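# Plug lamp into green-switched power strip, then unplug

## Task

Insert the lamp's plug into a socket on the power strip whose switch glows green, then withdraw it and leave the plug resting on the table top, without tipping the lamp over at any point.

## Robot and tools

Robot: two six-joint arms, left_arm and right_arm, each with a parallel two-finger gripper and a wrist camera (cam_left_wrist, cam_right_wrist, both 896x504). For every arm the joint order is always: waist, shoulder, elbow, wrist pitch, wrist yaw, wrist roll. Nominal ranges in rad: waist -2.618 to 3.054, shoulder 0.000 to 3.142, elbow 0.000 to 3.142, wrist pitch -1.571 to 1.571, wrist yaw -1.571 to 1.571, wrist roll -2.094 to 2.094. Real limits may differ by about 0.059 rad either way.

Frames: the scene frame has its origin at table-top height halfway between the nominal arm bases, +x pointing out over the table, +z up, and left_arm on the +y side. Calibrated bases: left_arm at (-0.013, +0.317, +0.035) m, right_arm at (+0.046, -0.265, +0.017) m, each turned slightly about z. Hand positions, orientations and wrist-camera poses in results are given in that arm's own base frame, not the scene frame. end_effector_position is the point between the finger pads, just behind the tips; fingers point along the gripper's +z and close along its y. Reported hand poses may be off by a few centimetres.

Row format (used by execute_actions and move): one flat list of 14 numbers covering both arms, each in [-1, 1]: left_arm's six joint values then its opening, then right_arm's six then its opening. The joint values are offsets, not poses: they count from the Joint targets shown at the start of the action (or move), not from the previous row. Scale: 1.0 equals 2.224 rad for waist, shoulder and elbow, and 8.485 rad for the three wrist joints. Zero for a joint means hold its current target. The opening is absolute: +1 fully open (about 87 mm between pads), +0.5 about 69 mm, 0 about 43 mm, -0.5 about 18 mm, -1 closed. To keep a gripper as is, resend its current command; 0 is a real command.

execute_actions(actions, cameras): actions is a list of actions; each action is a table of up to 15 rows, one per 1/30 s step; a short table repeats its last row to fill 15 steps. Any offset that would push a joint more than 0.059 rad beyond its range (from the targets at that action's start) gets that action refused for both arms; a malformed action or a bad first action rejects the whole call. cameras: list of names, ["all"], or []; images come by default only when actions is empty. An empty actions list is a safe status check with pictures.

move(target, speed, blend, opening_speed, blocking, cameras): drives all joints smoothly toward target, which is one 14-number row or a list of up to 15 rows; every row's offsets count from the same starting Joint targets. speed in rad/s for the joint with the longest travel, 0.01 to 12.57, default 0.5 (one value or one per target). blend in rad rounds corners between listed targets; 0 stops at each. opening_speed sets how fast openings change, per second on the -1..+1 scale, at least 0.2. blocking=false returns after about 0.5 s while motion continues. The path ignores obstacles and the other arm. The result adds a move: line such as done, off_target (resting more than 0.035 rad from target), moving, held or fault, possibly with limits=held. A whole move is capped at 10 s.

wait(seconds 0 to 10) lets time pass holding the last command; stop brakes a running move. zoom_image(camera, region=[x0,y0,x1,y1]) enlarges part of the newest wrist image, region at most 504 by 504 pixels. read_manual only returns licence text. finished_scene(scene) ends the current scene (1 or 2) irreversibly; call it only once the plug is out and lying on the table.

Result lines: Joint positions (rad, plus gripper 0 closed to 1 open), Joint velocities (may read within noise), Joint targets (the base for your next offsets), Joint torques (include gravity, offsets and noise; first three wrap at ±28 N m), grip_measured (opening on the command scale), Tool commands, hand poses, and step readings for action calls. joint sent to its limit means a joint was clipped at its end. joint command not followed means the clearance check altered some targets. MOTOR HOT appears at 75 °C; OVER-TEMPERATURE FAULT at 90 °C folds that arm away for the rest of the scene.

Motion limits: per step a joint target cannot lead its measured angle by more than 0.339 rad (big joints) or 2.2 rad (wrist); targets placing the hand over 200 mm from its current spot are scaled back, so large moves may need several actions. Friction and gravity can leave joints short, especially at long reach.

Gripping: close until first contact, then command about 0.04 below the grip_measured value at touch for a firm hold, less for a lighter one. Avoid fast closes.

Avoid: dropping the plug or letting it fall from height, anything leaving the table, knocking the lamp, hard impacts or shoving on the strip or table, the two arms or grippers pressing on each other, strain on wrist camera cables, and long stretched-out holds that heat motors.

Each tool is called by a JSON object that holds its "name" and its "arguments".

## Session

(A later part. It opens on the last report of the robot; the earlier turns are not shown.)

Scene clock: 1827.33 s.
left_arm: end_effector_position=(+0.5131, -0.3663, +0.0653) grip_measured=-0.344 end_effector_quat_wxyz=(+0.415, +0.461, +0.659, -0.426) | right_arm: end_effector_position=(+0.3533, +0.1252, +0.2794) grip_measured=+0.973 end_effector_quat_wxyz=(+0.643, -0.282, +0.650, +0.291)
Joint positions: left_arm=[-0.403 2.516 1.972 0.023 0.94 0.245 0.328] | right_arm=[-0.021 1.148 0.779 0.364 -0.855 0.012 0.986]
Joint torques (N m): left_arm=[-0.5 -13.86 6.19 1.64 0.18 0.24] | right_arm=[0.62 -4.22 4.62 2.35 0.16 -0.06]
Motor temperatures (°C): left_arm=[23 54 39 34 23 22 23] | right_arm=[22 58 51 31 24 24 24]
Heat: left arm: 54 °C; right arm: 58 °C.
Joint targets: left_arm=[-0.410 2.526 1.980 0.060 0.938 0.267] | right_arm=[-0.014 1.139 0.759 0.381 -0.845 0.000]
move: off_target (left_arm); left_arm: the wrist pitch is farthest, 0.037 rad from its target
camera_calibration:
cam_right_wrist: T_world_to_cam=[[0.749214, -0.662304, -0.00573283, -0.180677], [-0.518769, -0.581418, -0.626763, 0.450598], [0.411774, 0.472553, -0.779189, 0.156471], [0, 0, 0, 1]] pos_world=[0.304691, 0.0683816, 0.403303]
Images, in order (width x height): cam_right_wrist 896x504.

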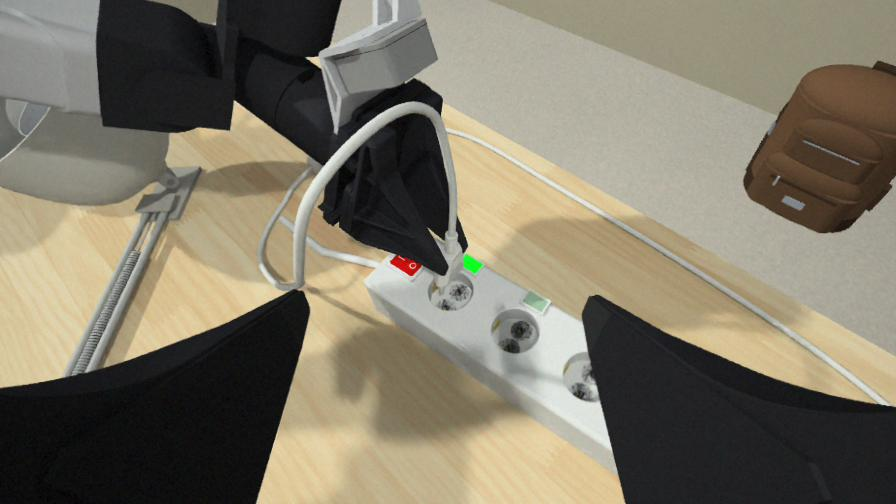

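{"name": "zoom_image", "arguments": {"camera": "cam_right_wrist", "region": [420, 250, 490, 320]}}

Scaled by 7.200.

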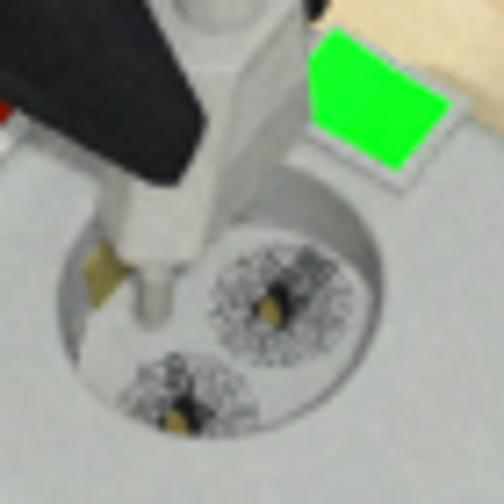

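{"name": "move", "arguments": {"target": [0.00674, 0, -0.02698, 0.01061, 0, 0, -0.55, 0, 0, 0, 0, 0, 0, 1], "speed": 0.08, "cameras": ["all"]}}

{"name": "zoom_image", "arguments": {"camera": "cam_right_wrist", "region": [420, 250, 490, 320]}}

{"name": "zoom_image", "arguments": {"camera": "cam_left_wrist", "region": [360, 270, 520, 400]}}

Scene clock: 1904.07 s.
left_arm: end_effector_position=(+0.5145, -0.3668, +0.0601) grip_measured=-0.344 end_effector_quat_wxyz=(+0.431, +0.465, +0.647, -0.422) | right_arm: end_effector_position=(+0.3535, +0.1251, +0.2795) grip_measured=+0.973 end_effector_quat_wxyz=(+0.644, -0.282, +0.650, +0.290)
Joint positions: left_arm=[-0.403 2.516 1.925 0.112 0.94 0.245 0.328] | right_arm=[-0.021 1.148 0.779 0.365 -0.854 0.012 0.986]
Joint torques (N m): left_arm=[0.61 -13.93 5.11 1.73 0.15 0.26] | right_arm=[0.65 -4.19 4.67 2.33 0.13 -0.07]
Motor temperatures (°C): left_arm=[23 55 39 34 23 23 23] | right_arm=[22 44 43 34 23 24 24]
Heat: left arm: 55 °C; right arm: 44 °C.
Joint targets: left_arm=[-0.396 2.526 1.920 0.150 0.937 0.267] | right_arm=[-0.014 1.139 0.759 0.381 -0.845 0.000]
move: off_target (left_arm); left_arm: the wrist pitch is farthest, 0.038 rad from its target
camera_calibration:
cam_left_wrist: T_world_to_cam=[[-0.960531, -0.250034, 0.121912, 0.397173], [-0.278148, 0.857553, -0.432709, 0.509378], [0.00364555, -0.44954, -0.893253, 0.0318743], [0, 0, 0, 1]] pos_world=[0.523063, -0.323183, 0.200464]
cam_right_wrist: T_world_to_cam=[[0.748455, -0.663166, -0.00517842, -0.180679], [-0.518987, -0.580836, -0.627122, 0.450775], [0.412878, 0.47206, -0.778904, 0.156177], [0, 0, 0, 1]] pos_world=[0.304694, 0.0682813, 0.403403]

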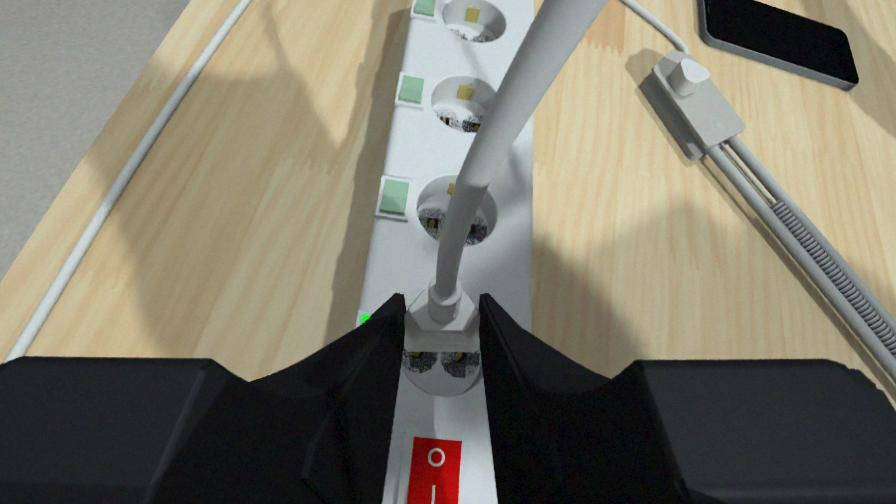

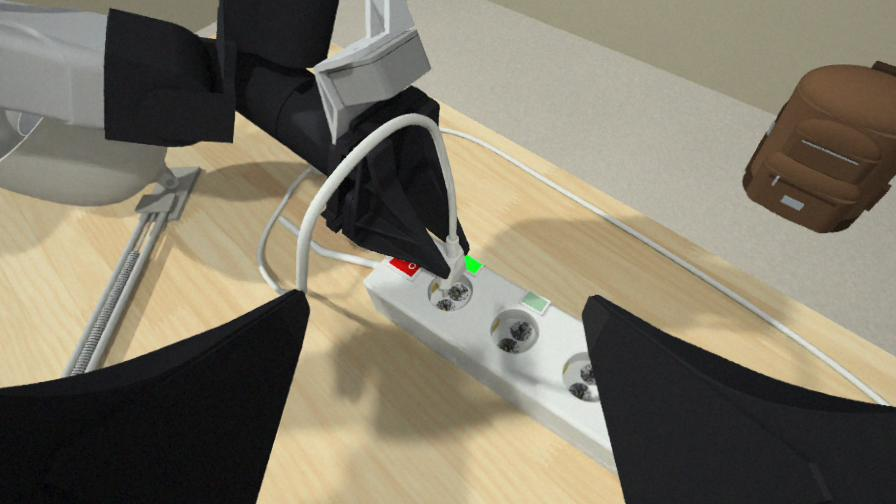

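Scaled by 7.200.

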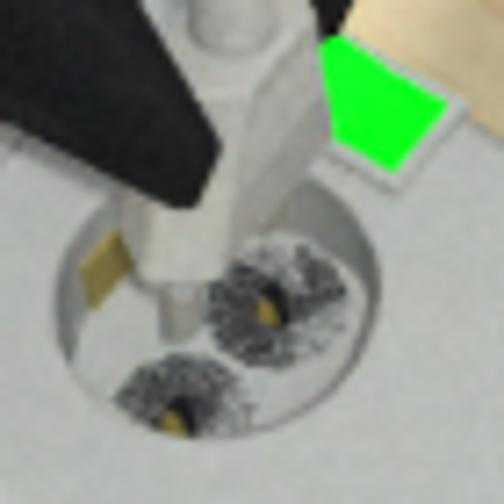

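Scaled by 3.150.

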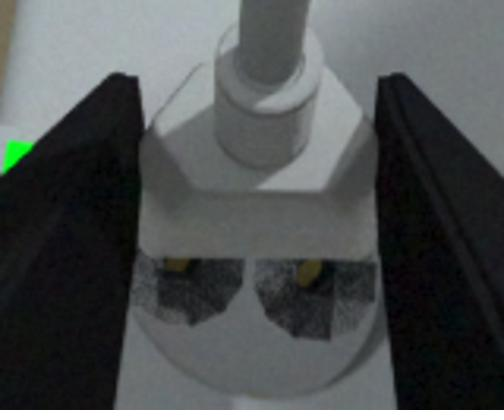

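{"name": "zoom_image", "arguments": {"camera": "cam_right_wrist", "region": [415, 225, 495, 305]}}

Scaled by 6.300.

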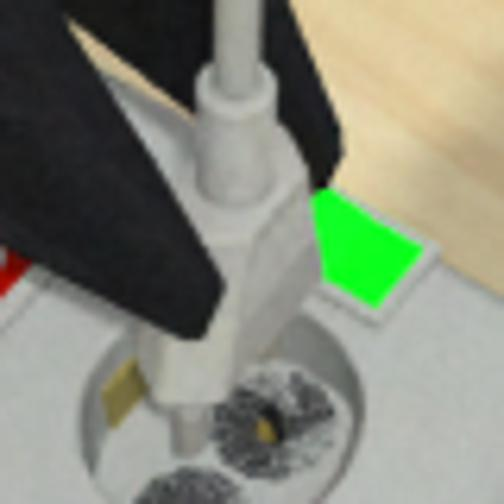

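{"name": "move", "arguments": {"target": [0, 0, 0, 0, 0, 0, -0.55, 0.4793, -0.022, -0.1232, 0.02634, 0.2, 0, 1], "speed": 0.7, "cameras": ["cam_right_wrist"]}}

Scene clock: 2003.83 s.
left_arm: end_effector_position=(+0.5145, -0.3668, +0.0602) grip_measured=-0.344 end_effector_quat_wxyz=(+0.431, +0.465, +0.647, -0.422) | right_arm: end_effector_position=(+0.2770, +0.2196, +0.2177) grip_measured=+0.973 end_effector_quat_wxyz=(+0.701, -0.076, +0.705, +0.075)
Joint positions: left_arm=[-0.403 2.516 1.925 0.112 0.94 0.245 0.328] | right_arm=[1.046 1.102 0.504 0.59 0.834 0.004 0.986]
Joint torques (N m): left_arm=[0.59 -13.89 5.24 1.67 0.13 0.32] | right_arm=[0.54 -3.73 4.38 2.3 0.29 0.02]
Motor temperatures (°C): left_arm=[23 55 36 35 23 23 23] | right_arm=[22 40 41 36 23 24 24]
Heat: left arm: 55 °C; right arm: 41 °C.
Joint targets: left_arm=[-0.396 2.526 1.920 0.150 0.937 0.267] | right_arm=[1.052 1.090 0.485 0.604 0.852 0.000]
move: off_target (left_arm); left_arm: the wrist pitch is farthest, 0.038 rad from its target
camera_calibration:
cam_right_wrist: T_world_to_cam=[[0.223975, -0.974541, 0.01029, 0.149137], [-0.759229, -0.181091, -0.625122, 0.405536], [0.61107, 0.132199, -0.780459, 0.115072], [0, 0, 0, 1]] pos_world=[0.204175, 0.203567, 0.341784]
Images, in order (width x height): cam_right_wrist 896x504.

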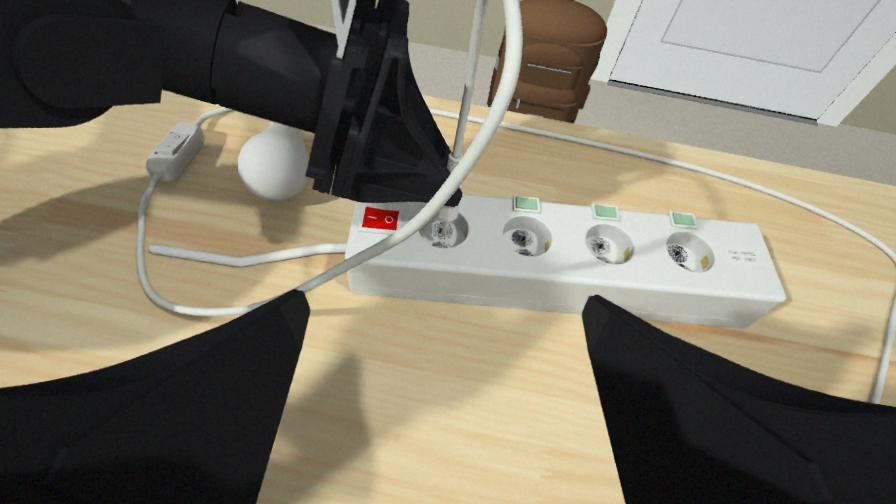

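{"name": "zoom_image", "arguments": {"camera": "cam_right_wrist", "region": [410, 185, 490, 265]}}

Scaled by 6.300.

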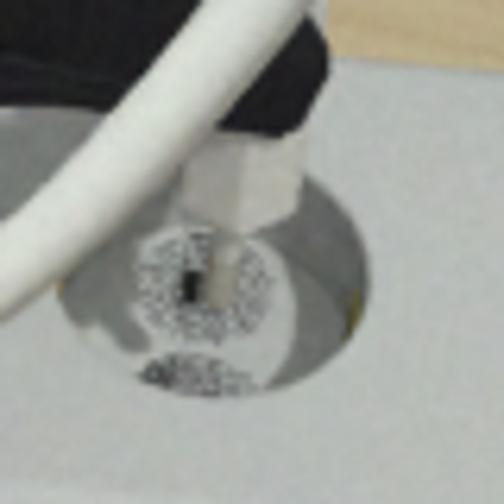

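{"name": "zoom_image", "arguments": {"camera": "cam_right_wrist", "region": [425, 205, 475, 255]}}

Scaled by 10.080.

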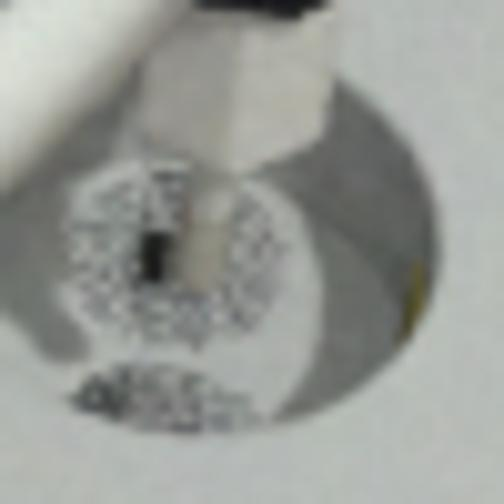

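{"name": "zoom_image", "arguments": {"camera": "cam_right_wrist", "region": [490, 205, 560, 275]}}

{"name": "zoom_image", "arguments": {"camera": "cam_right_wrist", "region": [570, 210, 640, 280]}}

Scaled by 7.200.

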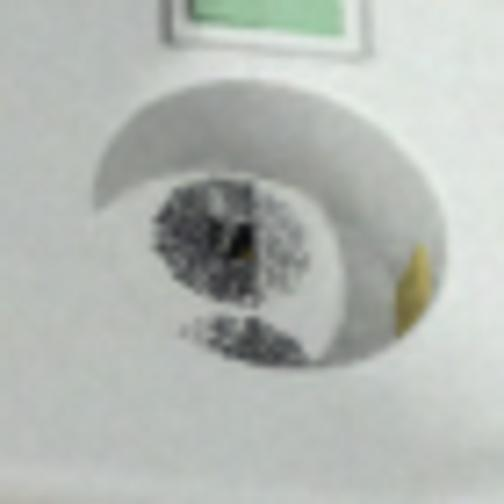

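Scaled by 7.200.

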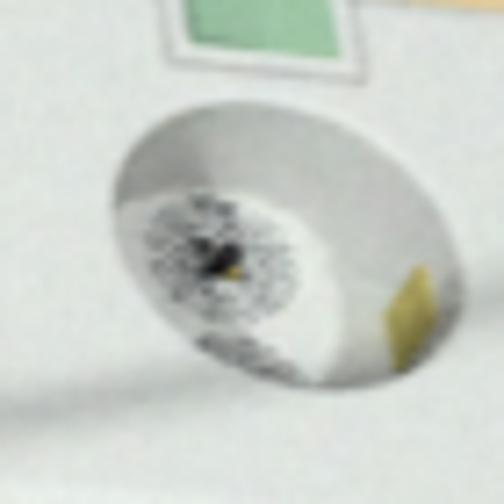

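{"name": "move", "arguments": {"target": [0.0045, 0.00674, -0.00225, 0.00237, 0, 0, -0.55, 0, 0, 0, 0, 0, 0, 1], "speed": 0.08, "cameras": ["all"]}}

{"name": "zoom_image", "arguments": {"camera": "cam_right_wrist", "region": [425, 205, 475, 255]}}

{"name": "zoom_image", "arguments": {"camera": "cam_left_wrist", "region": [380, 290, 500, 400]}}

Scene clock: 2121.80 s.
left_arm: end_effector_position=(+0.5189, -0.3613, +0.0517) grip_measured=-0.344 end_effector_quat_wxyz=(+0.433, +0.462, +0.650, -0.420) | right_arm: end_effector_position=(+0.2770, +0.2196, +0.2178) grip_measured=+0.973 end_effector_quat_wxyz=(+0.702, -0.075, +0.705, +0.075)
Joint positions: left_arm=[-0.392 2.532 1.92 0.132 0.94 0.245 0.328] | right_arm=[1.046 1.102 0.504 0.591 0.834 0.004 0.986]
Joint torques (N m): left_arm=[0.61 -14.05 5.27 1.67 0.07 0.24] | right_arm=[0.51 -3.73 4.44 2.3 0.26 0.01]
Motor temperatures (°C): left_arm=[23 56 36 35 23 23 23] | right_arm=[22 38 39 37 24 24 24]
Heat: left arm: 56 °C; right arm: 39 °C.
Joint targets: left_arm=[-0.385 2.541 1.915 0.170 0.937 0.267] | right_arm=[1.052 1.090 0.485 0.604 0.852 0.000]
move: off_target (left_arm); left_arm: the wrist pitch is farthest, 0.038 rad from its target
camera_calibration:
cam_left_wrist: T_world_to_cam=[[-0.957623, -0.260675, 0.122503, 0.398409], [-0.287914, 0.854545, -0.432272, 0.50617], [0.00799809, -0.449224, -0.893383, 0.0247014], [0, 0, 0, 1]] pos_world=[0.527062, -0.317593, 0.192064]
cam_right_wrist: T_world_to_cam=[[0.223575, -0.974635, 0.0100194, 0.149329], [-0.759171, -0.180578, -0.625341, 0.405558], [0.611289, 0.132204, -0.780287, 0.115046], [0, 0, 0, 1]] pos_world=[0.204175, 0.203566, 0.341885]

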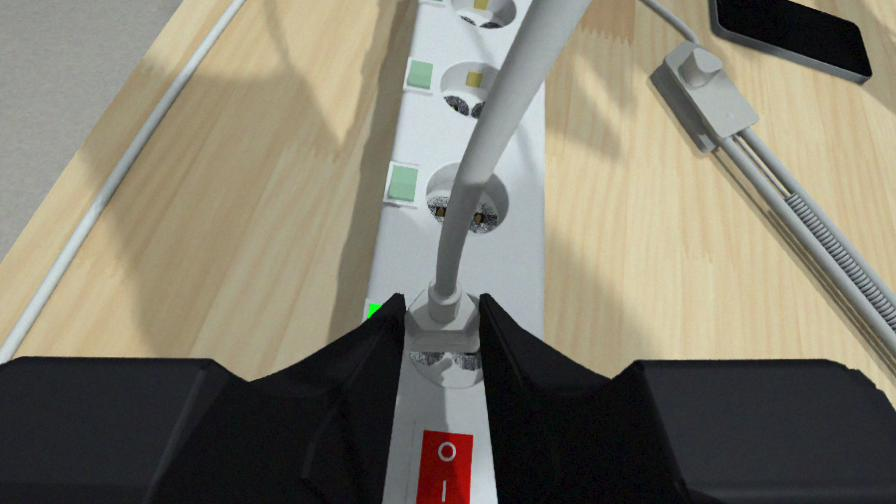

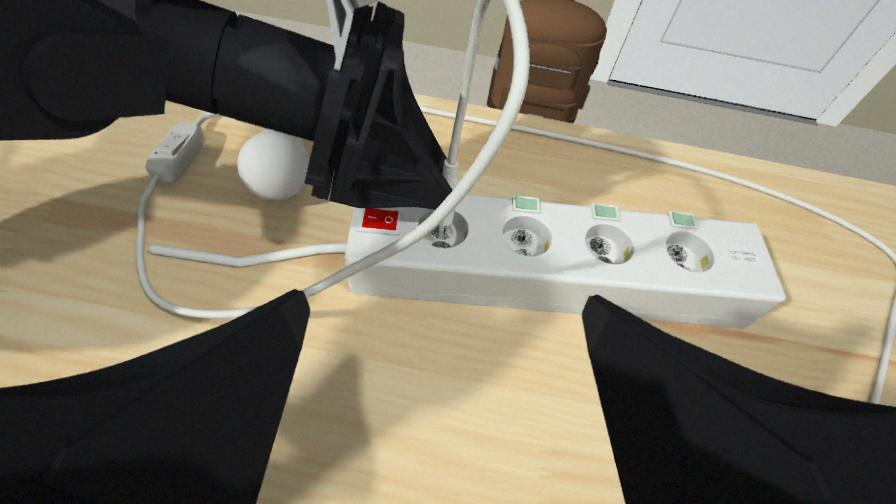

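Scaled by 10.080.

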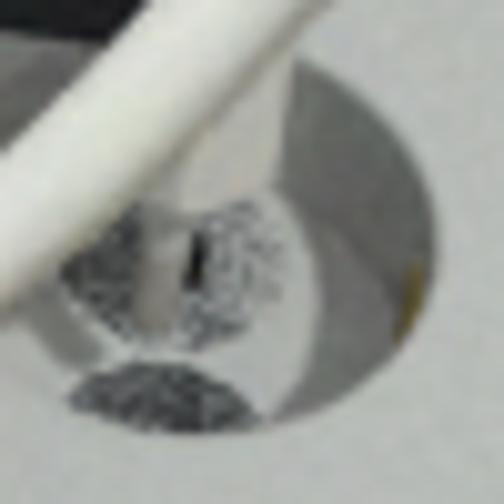

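Scaled by 4.200.

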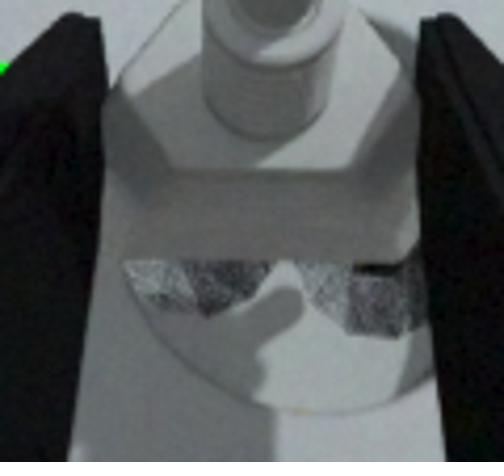

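{"name": "move", "arguments": {"target": [[0, 0, 0, 0, 0, 0, -0.55, -0.4793, 0.022, 0.1232, -0.0263, -0.2, 0, 1], [0, 0, 0, 0, 0, 0, -0.55, -0.5405, 0.3808, 0.5094, -0.0335, -0.2843, 0, 1]], "speed": 0.8, "blend": [0.1, 0], "cameras": ["cam_right_wrist"]}}

{"name": "zoom_image", "arguments": {"camera": "cam_right_wrist", "region": [402, 315, 458, 371]}}

Scene clock: 2150.50 s.
left_arm: end_effector_position=(+0.5190, -0.3613, +0.0517) grip_measured=-0.344 end_effector_quat_wxyz=(+0.433, +0.462, +0.650, -0.420) | right_arm: end_effector_position=(+0.4635, +0.1094, +0.2937) grip_measured=+0.973 end_effector_quat_wxyz=(+0.540, -0.451, +0.545, +0.457)
Joint positions: left_arm=[-0.392 2.532 1.92 0.133 0.94 0.245 0.328] | right_arm=[-0.145 1.929 1.59 0.332 -1.539 0.004 0.986]
Joint torques (N m): left_arm=[0.55 -14.13 5.26 1.75 0.14 0.22] | right_arm=[-0.54 -9.29 8.66 1.54 -0.19 0.01]
Motor temperatures (°C): left_arm=[23 58 36 35 23 23 23] | right_arm=[22 38 39 37 24 24 24]
Heat: left arm: 58 °C; right arm: 39 °C.
Joint targets: left_arm=[-0.385 2.541 1.915 0.170 0.937 0.267] | right_arm=[-0.150 1.938 1.618 0.320 -1.560 0.000]
move: off_target (left_arm); left_arm: the wrist pitch is farthest, 0.037 rad from its target
camera_calibration:
cam_right_wrist: T_world_to_cam=[[0.986537, -0.163534, -0.00110368, -0.439609], [-0.127829, -0.766899, -0.628908, 0.347243], [0.102002, 0.620582, -0.777479, 0.256603], [0, 0, 0, 1]] pos_world=[0.451905, 0.035166, 0.417402]
Images, in order (width x height): cam_right_wrist 896x504.

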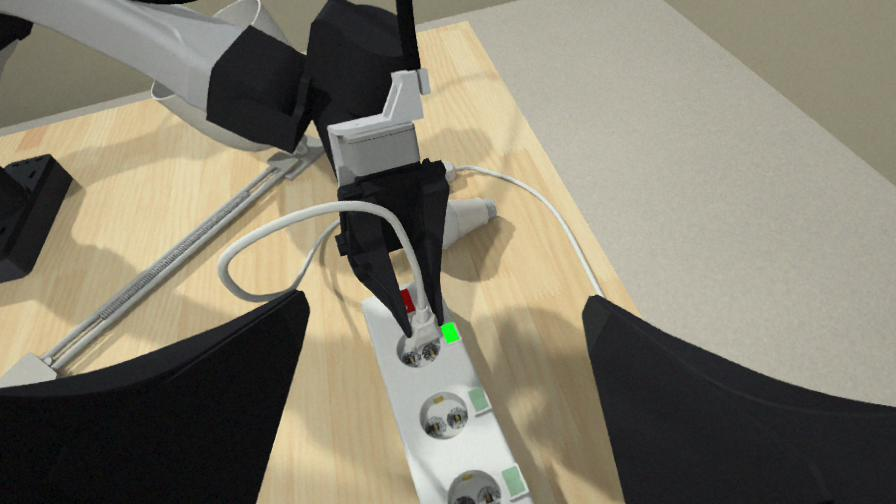

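Scaled by 9.000.

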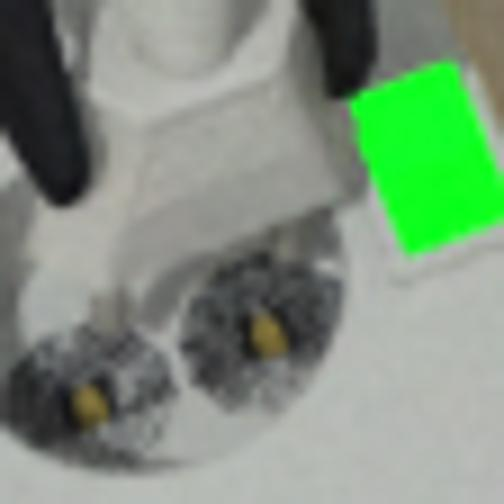

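{"name": "zoom_image", "arguments": {"camera": "cam_right_wrist", "region": [404, 336, 444, 366]}}

Scaled by 12.600.

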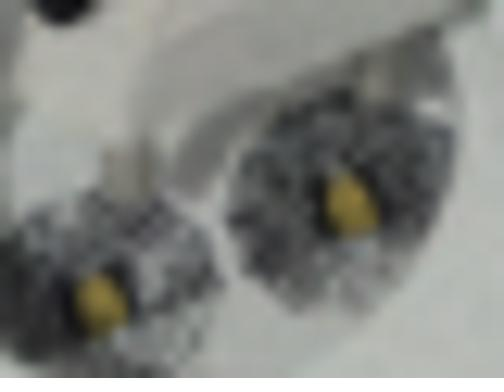

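{"name": "move", "arguments": {"target": [-0.00827, 0, -0.009, 0.00236, 0, 0, -0.55, 0, 0, 0, 0, 0, 0, 1], "speed": 0.05, "cameras": ["all"]}}

{"name": "zoom_image", "arguments": {"camera": "cam_right_wrist", "region": [400, 330, 448, 366]}}

{"name": "zoom_image", "arguments": {"camera": "cam_left_wrist", "region": [380, 290, 500, 400]}}

Scene clock: 2177.87 s.
left_arm: end_effector_position=(+0.5153, -0.3633, +0.0472) grip_measured=-0.344 end_effector_quat_wxyz=(+0.432, +0.464, +0.649, -0.421) | right_arm: end_effector_position=(+0.4633, +0.1095, +0.2937) grip_measured=+0.973 end_effector_quat_wxyz=(+0.540, -0.451, +0.545, +0.457)
Joint positions: left_arm=[-0.397 2.532 1.901 0.152 0.94 0.245 0.328] | right_arm=[-0.145 1.929 1.59 0.332 -1.54 0.004 0.986]
Joint torques (N m): left_arm=[-0.25 -14.08 5.15 1.75 0.14 0.24] | right_arm=[-0.53 -9.29 8.68 1.52 -0.18 0]
Motor temperatures (°C): left_arm=[23 59 36 36 23 23 23] | right_arm=[22 42 43 34 24 24 24]
Heat: left arm: 59 °C; right arm: 43 °C.
Joint targets: left_arm=[-0.404 2.541 1.895 0.190 0.937 0.267] | right_arm=[-0.150 1.938 1.618 0.320 -1.560 0.000]
move: off_target (left_arm); left_arm: the wrist pitch is farthest, 0.038 rad from its target
camera_calibration:
cam_left_wrist: T_world_to_cam=[[-0.959035, -0.255559, 0.122237, 0.397584], [-0.283228, 0.856019, -0.43245, 0.503087], [0.00587915, -0.449356, -0.893334, 0.020825], [0, 0, 0, 1]] pos_world=[0.523663, -0.319688, 0.187564]
cam_right_wrist: T_world_to_cam=[[0.986666, -0.162751, -0.00111566, -0.439591], [-0.127226, -0.766988, -0.628922, 0.346966], [0.101502, 0.620678, -0.777468, 0.256831], [0, 0, 0, 1]] pos_world=[0.451804, 0.0351655, 0.417402]

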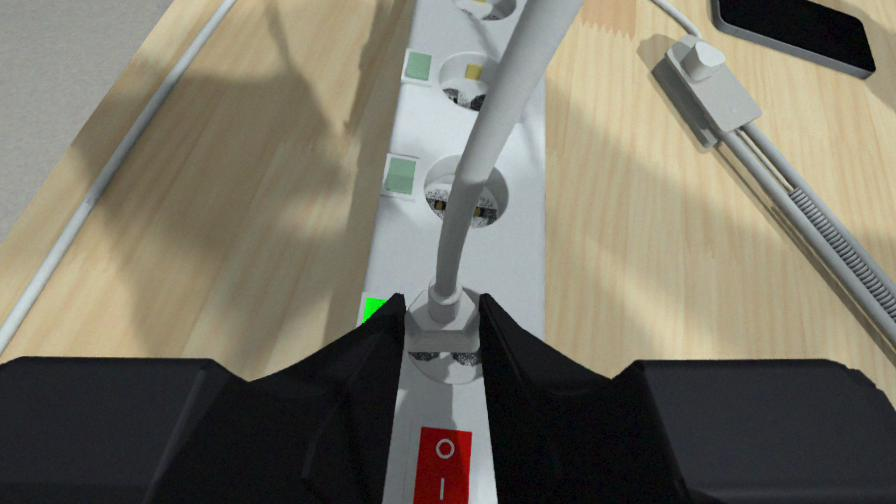

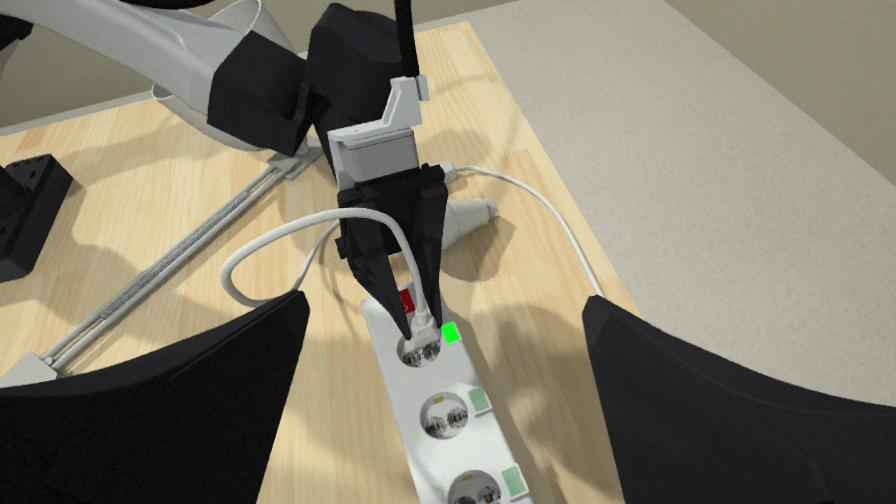

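Scaled by 10.500.

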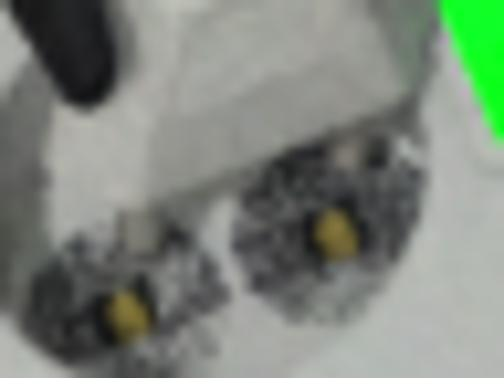

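Scaled by 4.200.

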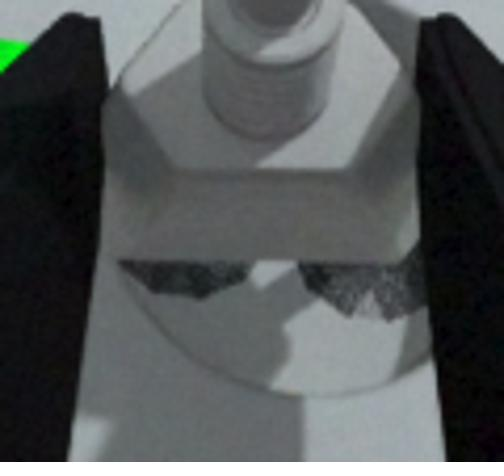

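{"name": "move", "arguments": {"target": [-0.0027, 0, -0.0045, 0.00118, 0, 0, -0.55, 0, 0, 0, 0, 0, 0, 1], "speed": 0.05, "cameras": ["all"]}}

{"name": "zoom_image", "arguments": {"camera": "cam_right_wrist", "region": [400, 330, 448, 366]}}

{"name": "zoom_image", "arguments": {"camera": "cam_left_wrist", "region": [380, 290, 500, 400]}}

Scene clock: 2233.93 s.
left_arm: end_effector_position=(+0.5122, -0.3661, +0.0448) grip_measured=-0.344 end_effector_quat_wxyz=(+0.431, +0.465, +0.648, -0.423) | right_arm: end_effector_position=(+0.4633, +0.1095, +0.2937) grip_measured=+0.973 end_effector_quat_wxyz=(+0.540, -0.451, +0.545, +0.457)
Joint positions: left_arm=[-0.403 2.532 1.891 0.162 0.94 0.245 0.328] | right_arm=[-0.145 1.929 1.59 0.332 -1.54 0.004 0.986]
Joint torques (N m): left_arm=[-0.49 -13.96 5.22 1.73 0.12 0.26] | right_arm=[-0.51 -9.29 8.73 1.53 -0.17 0.02]
Motor temperatures (°C): left_arm=[23 59 36 37 23 23 23] | right_arm=[22 46 45 32 24 24 24]
Heat: left arm: 59 °C; right arm: 46 °C.
Joint targets: left_arm=[-0.410 2.541 1.885 0.200 0.937 0.267] | right_arm=[-0.150 1.938 1.618 0.320 -1.560 0.000]
move: off_target (left_arm); left_arm: the wrist pitch is farthest, 0.038 rad from its target
camera_calibration:
cam_left_wrist: T_world_to_cam=[[-0.960528, -0.249746, 0.12253, 0.397078], [-0.27817, 0.857783, -0.432237, 0.501545], [0.00284498, -0.44926, -0.893396, 0.0190645], [0, 0, 0, 1]] pos_world=[0.520864, -0.322483, 0.185165]
cam_right_wrist: T_world_to_cam=[[0.986666, -0.162751, -0.00111566, -0.439591], [-0.127226, -0.766988, -0.628922, 0.346966], [0.101502, 0.620678, -0.777468, 0.256831], [0, 0, 0, 1]] pos_world=[0.451804, 0.0351655, 0.417402]

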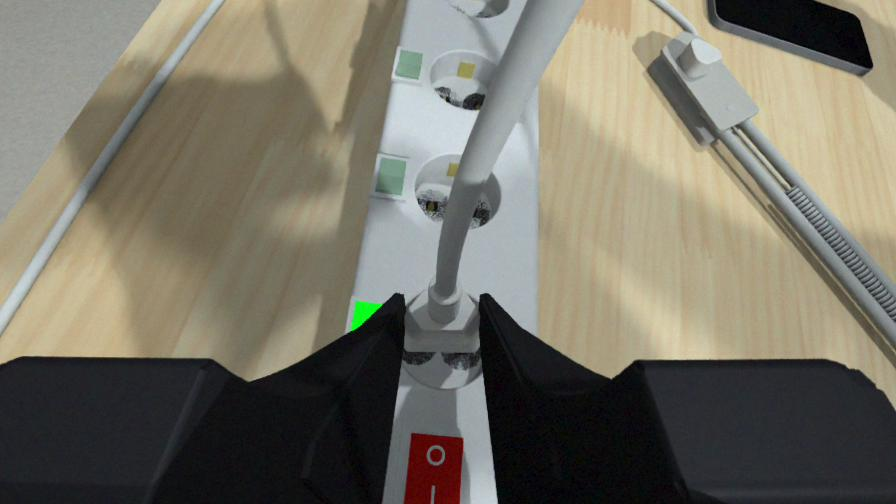

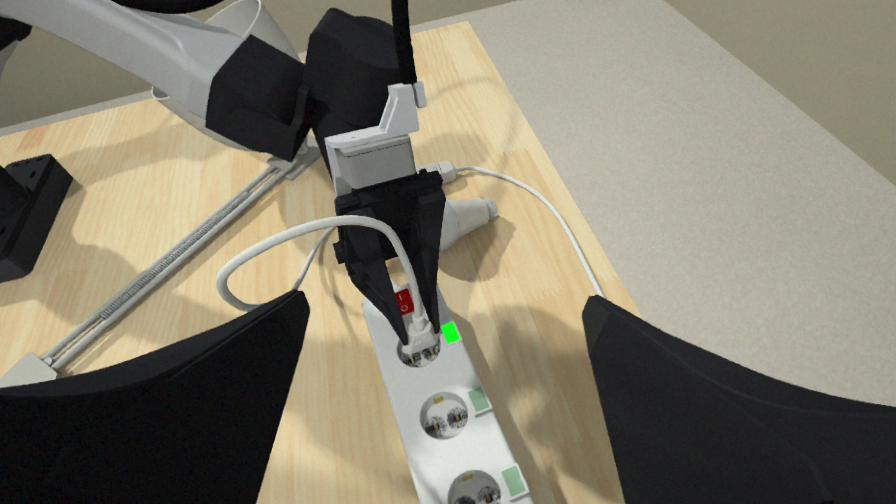

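Scaled by 10.500.

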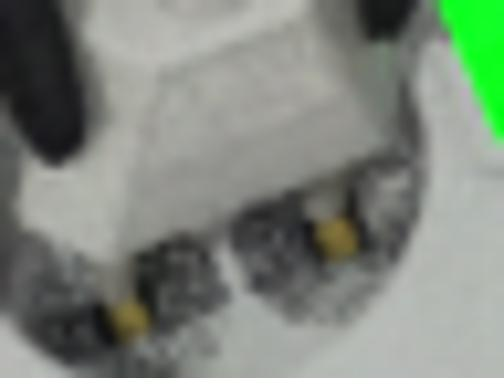

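Scaled by 4.200.

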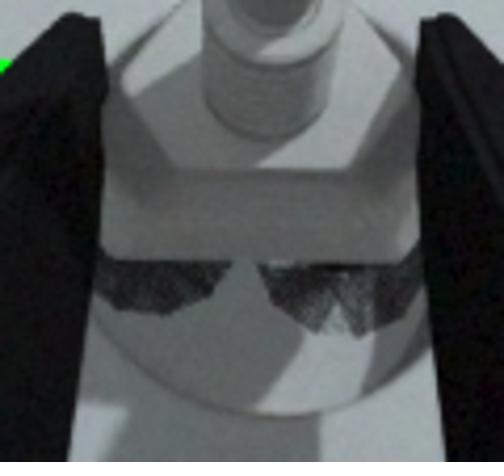

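{"name": "zoom_image", "arguments": {"camera": "cam_right_wrist", "region": [402, 342, 442, 366]}}

Scaled by 12.600.

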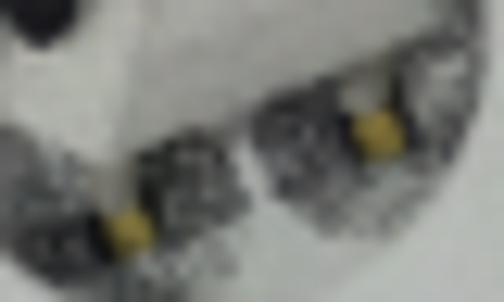

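{"name": "move", "arguments": {"target": [0, 0.00517, -0.00279, 0.00256, 0, 0, -0.55, 0, 0, 0, 0, 0, 0, 1], "speed": 0.03, "cameras": ["all"]}}

{"name": "zoom_image", "arguments": {"camera": "cam_right_wrist", "region": [400, 330, 448, 366]}}

{"name": "zoom_image", "arguments": {"camera": "cam_left_wrist", "region": [380, 290, 500, 400]}}

Scene clock: 2267.60 s.
left_arm: end_effector_position=(+0.5135, -0.3667, +0.0434) grip_measured=-0.344 end_effector_quat_wxyz=(+0.436, +0.467, +0.644, -0.421) | right_arm: end_effector_position=(+0.4633, +0.1095, +0.2937) grip_measured=+0.973 end_effector_quat_wxyz=(+0.540, -0.451, +0.545, +0.457)
Joint positions: left_arm=[-0.403 2.537 1.886 0.186 0.94 0.245 0.328] | right_arm=[-0.145 1.929 1.59 0.332 -1.54 0.004 0.986]
Joint torques (N m): left_arm=[-0.24 -13.39 4.97 1.69 0.17 0.23] | right_arm=[-0.54 -9.36 8.68 1.53 -0.17 0.01]
Motor temperatures (°C): left_arm=[23 59 35 36 23 23 23] | right_arm=[22 47 46 31 24 24 24]
Heat: left arm: 59 °C; right arm: 47 °C.
Joint targets: left_arm=[-0.410 2.552 1.879 0.222 0.937 0.267] | right_arm=[-0.150 1.938 1.618 0.320 -1.560 0.000]
move: off_target (left_arm); left_arm: the wrist pitch is farthest, 0.036 rad from its target
camera_calibration:
cam_left_wrist: T_world_to_cam=[[-0.962052, -0.249072, 0.111438, 0.399874], [-0.272484, 0.85537, -0.440562, 0.498316], [0.0144109, -0.454209, -0.890779, 0.00962596], [0, 0, 0, 1]] pos_world=[0.520344, -0.322275, 0.183552]
cam_right_wrist: T_world_to_cam=[[0.986666, -0.162751, -0.00111566, -0.439591], [-0.127226, -0.766988, -0.628922, 0.346966], [0.101502, 0.620678, -0.777468, 0.256831], [0, 0, 0, 1]] pos_world=[0.451804, 0.0351655, 0.417402]

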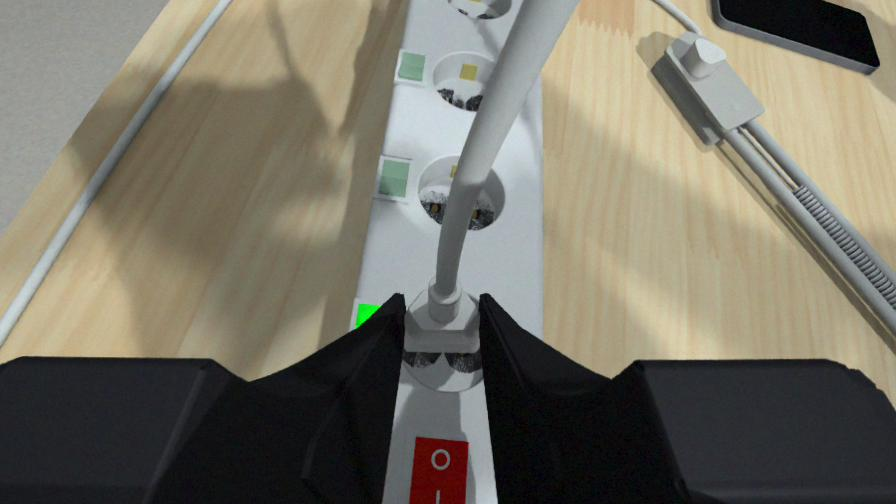

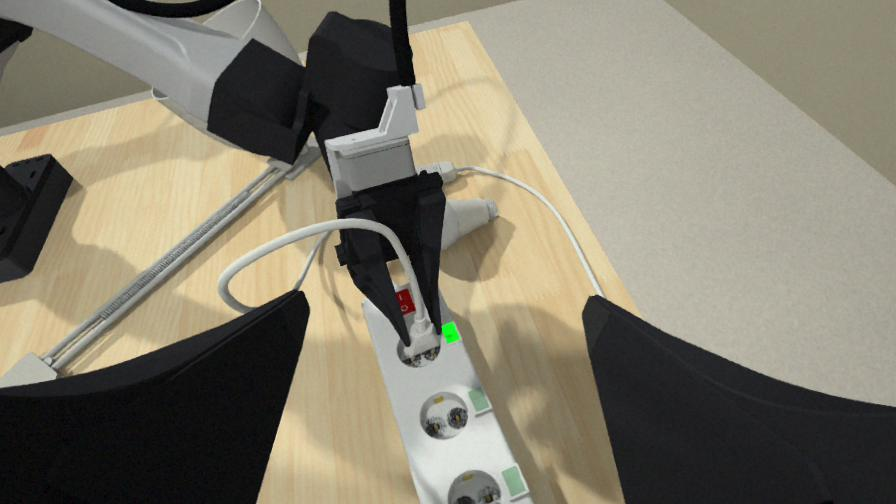

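Scaled by 10.500.

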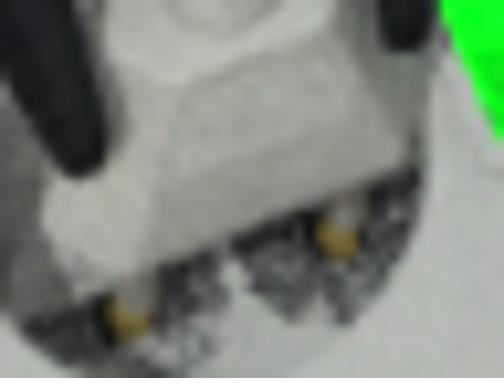

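Scaled by 4.200.

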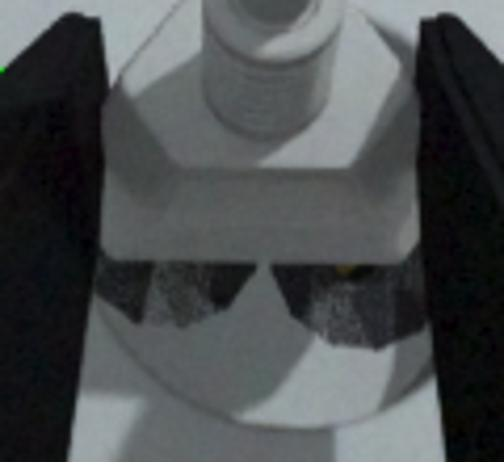

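{"name": "zoom_image", "arguments": {"camera": "cam_right_wrist", "region": [418, 398, 466, 434]}}

{"name": "zoom_image", "arguments": {"camera": "cam_right_wrist", "region": [402, 342, 442, 366]}}

Scaled by 10.500.

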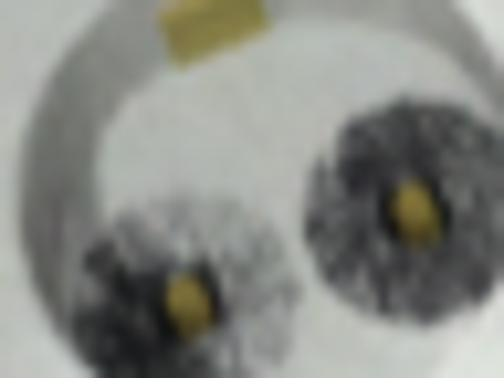

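Scaled by 12.600.

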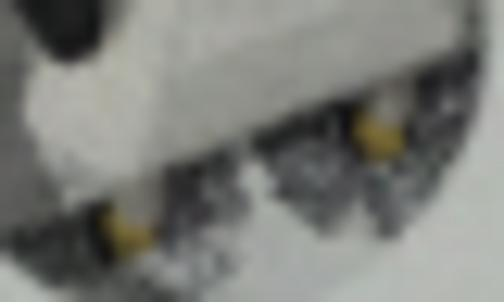

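{"name": "move", "arguments": {"target": [-0.00135, 0, -0.00243, 0.00064, 0, 0, -0.55, 0, 0, 0, 0, 0, 0, 1], "speed": 0.03, "cameras": ["cam_right_wrist"]}}

{"name": "zoom_image", "arguments": {"camera": "cam_right_wrist", "region": [402, 342, 442, 366]}}

Scene clock: 2298.60 s.
left_arm: end_effector_position=(+0.5134, -0.3671, +0.0430) grip_measured=-0.344 end_effector_quat_wxyz=(+0.438, +0.468, +0.642, -0.421) | right_arm: end_effector_position=(+0.4633, +0.1095, +0.2937) grip_measured=+0.973 end_effector_quat_wxyz=(+0.540, -0.451, +0.545, +0.457)
Joint positions: left_arm=[-0.404 2.537 1.881 0.195 0.94 0.245 0.328] | right_arm=[-0.145 1.929 1.59 0.332 -1.54 0.004 0.986]
Joint torques (N m): left_arm=[-0.75 -13.38 5.01 1.65 0.13 0.25] | right_arm=[-0.51 -9.35 8.72 1.54 -0.19 0]
Motor temperatures (°C): left_arm=[23 58 35 37 23 23 23] | right_arm=[22 48 46 30 24 24 24]
Heat: left arm: 58 °C; right arm: 48 °C.
Joint targets: left_arm=[-0.413 2.552 1.873 0.227 0.937 0.267] | right_arm=[-0.150 1.938 1.618 0.320 -1.560 0.000]
move: done
camera_calibration:
cam_right_wrist: T_world_to_cam=[[0.986666, -0.162751, -0.00111566, -0.439591], [-0.127226, -0.766988, -0.628922, 0.346966], [0.101502, 0.620678, -0.777468, 0.256831], [0, 0, 0, 1]] pos_world=[0.451804, 0.0351655, 0.417402]
Images, in order (width x height): cam_right_wrist 896x504.

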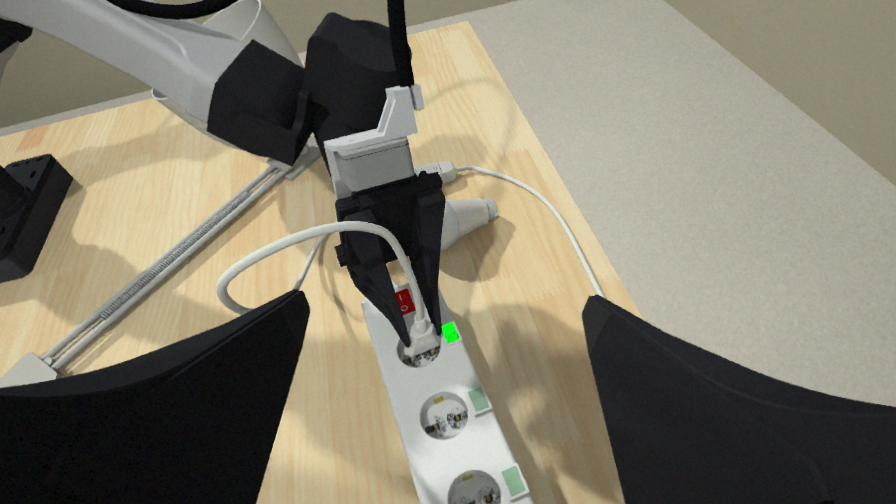

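Scaled by 12.600.

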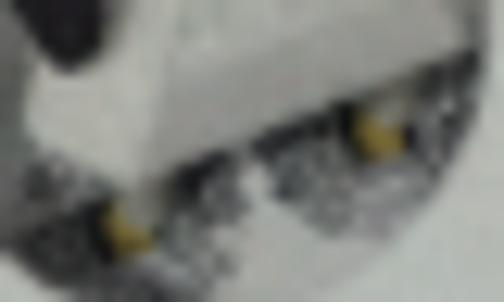

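{"name": "move", "arguments": {"target": [[-0.00067, -0.03147, 0.02023, -0.00766, 0, 0, -0.55, 0, 0, 0, 0, 0, 0, 1], [-0.00067, -0.0036, 0.00225, -0.00059, 0, 0, -0.55, 0, 0, 0, 0, 0, 0, 1]], "speed": 0.05, "cameras": ["cam_right_wrist"]}}

{"name": "zoom_image", "arguments": {"camera": "cam_right_wrist", "region": [402, 342, 442, 366]}}

Scene clock: 2324.30 s.
left_arm: end_effector_position=(+0.5128, -0.3672, +0.0436) grip_measured=-0.344 end_effector_quat_wxyz=(+0.436, +0.468, +0.644, -0.421) | right_arm: end_effector_position=(+0.4633, +0.1095, +0.2937) grip_measured=+0.973 end_effector_quat_wxyz=(+0.540, -0.451, +0.545, +0.457)
Joint positions: left_arm=[-0.405 2.535 1.884 0.184 0.939 0.247 0.328] | right_arm=[-0.145 1.929 1.59 0.332 -1.54 0.004 0.986]
Joint torques (N m): left_arm=[-0.61 -14.01 5.14 1.75 0.13 0.24] | right_arm=[-0.51 -9.31 8.69 1.55 -0.18 0.02]
Motor temperatures (°C): left_arm=[23 60 35 37 23 23 23] | right_arm=[22 48 47 30 24 24 24]
Heat: left arm: 60 °C; right arm: 48 °C.
Joint targets: left_arm=[-0.414 2.545 1.878 0.222 0.937 0.267] | right_arm=[-0.150 1.938 1.618 0.320 -1.560 0.000]
move: off_target (left_arm); left_arm: the wrist pitch is farthest, 0.038 rad from its target
camera_calibration:
cam_right_wrist: T_world_to_cam=[[0.986666, -0.162751, -0.00111566, -0.439591], [-0.127226, -0.766988, -0.628922, 0.346966], [0.101502, 0.620678, -0.777468, 0.256831], [0, 0, 0, 1]] pos_world=[0.451804, 0.0351655, 0.417402]
Images, in order (width x height): cam_right_wrist 896x504.

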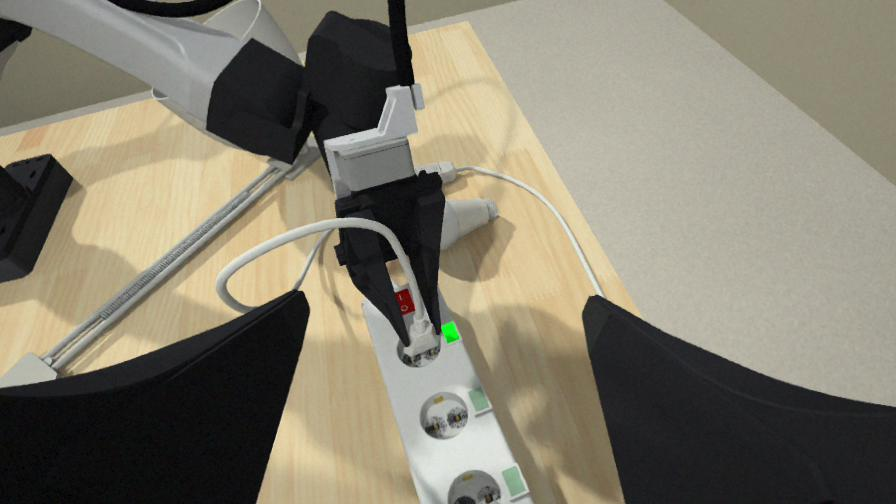

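Scaled by 12.600.

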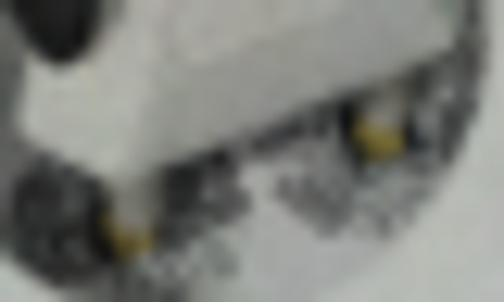

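{"name": "move", "arguments": {"target": [[0, 0, 0, 0, 0, 0, -0.55, 0.0612, -0.3593, -0.3862, 0.0072, 0.0843, 0, 1], [0, 0, 0, 0, 0, 0, -0.55, 0.5405, -0.3813, -0.5094, 0.0335, 0.2843, 0, 1]], "speed": 0.8, "blend": [0.1, 0], "cameras": ["cam_right_wrist"]}}

{"name": "zoom_image", "arguments": {"camera": "cam_right_wrist", "region": [425, 215, 465, 251]}}

Scene clock: 2347.10 s.
left_arm: end_effector_position=(+0.5128, -0.3672, +0.0437) grip_measured=-0.344 end_effector_quat_wxyz=(+0.436, +0.468, +0.643, -0.421) | right_arm: end_effector_position=(+0.2770, +0.2196, +0.2180) grip_measured=+0.973 end_effector_quat_wxyz=(+0.702, -0.076, +0.705, +0.075)
Joint positions: left_arm=[-0.405 2.535 1.884 0.184 0.939 0.247 0.328] | right_arm=[1.046 1.101 0.504 0.59 0.833 0.004 0.986]
Joint torques (N m): left_arm=[-0.66 -13.93 5.22 1.72 0.16 0.26] | right_arm=[0.53 -3.69 4.45 2.31 0.25 0.04]
Motor temperatures (°C): left_arm=[23 63 36 36 23 23 23] | right_arm=[22 48 46 30 24 24 24]
Heat: left arm: 63 °C; right arm: 48 °C.
Joint targets: left_arm=[-0.414 2.545 1.878 0.222 0.937 0.267] | right_arm=[1.052 1.089 0.485 0.604 0.852 -0.001]
move: off_target (left_arm); left_arm: the wrist pitch is farthest, 0.038 rad from its target
camera_calibration:
cam_right_wrist: T_world_to_cam=[[0.224411, -0.974438, 0.0104914, 0.148979], [-0.758806, -0.181486, -0.62552, 0.405716], [0.611435, 0.132413, -0.780137, 0.115062], [0, 0, 0, 1]] pos_world=[0.204075, 0.203567, 0.341985]
Images, in order (width x height): cam_right_wrist 896x504.

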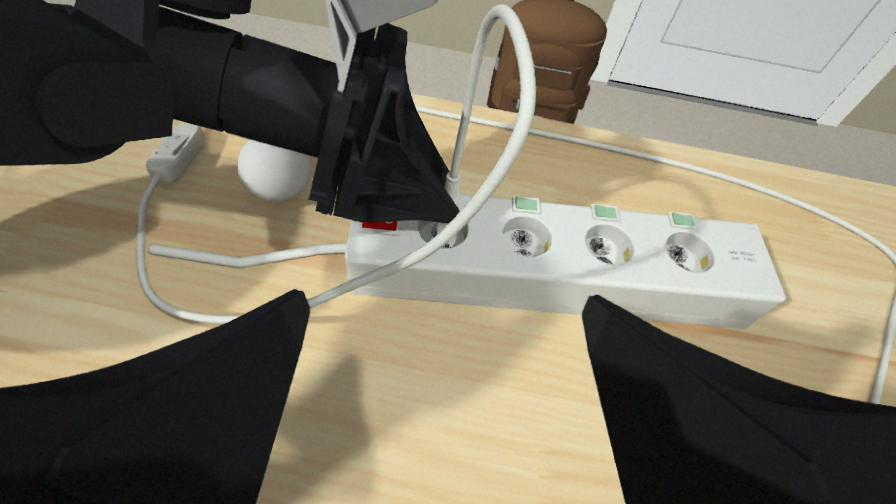

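Scaled by 12.600.

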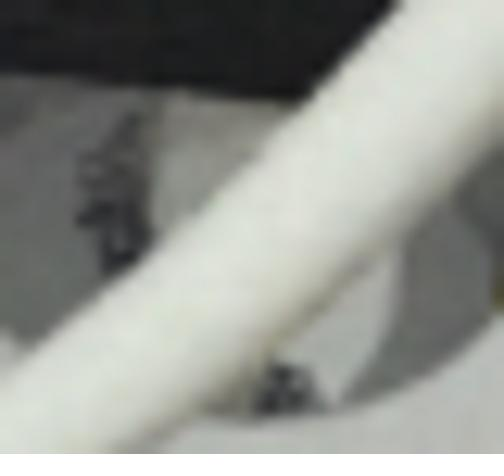

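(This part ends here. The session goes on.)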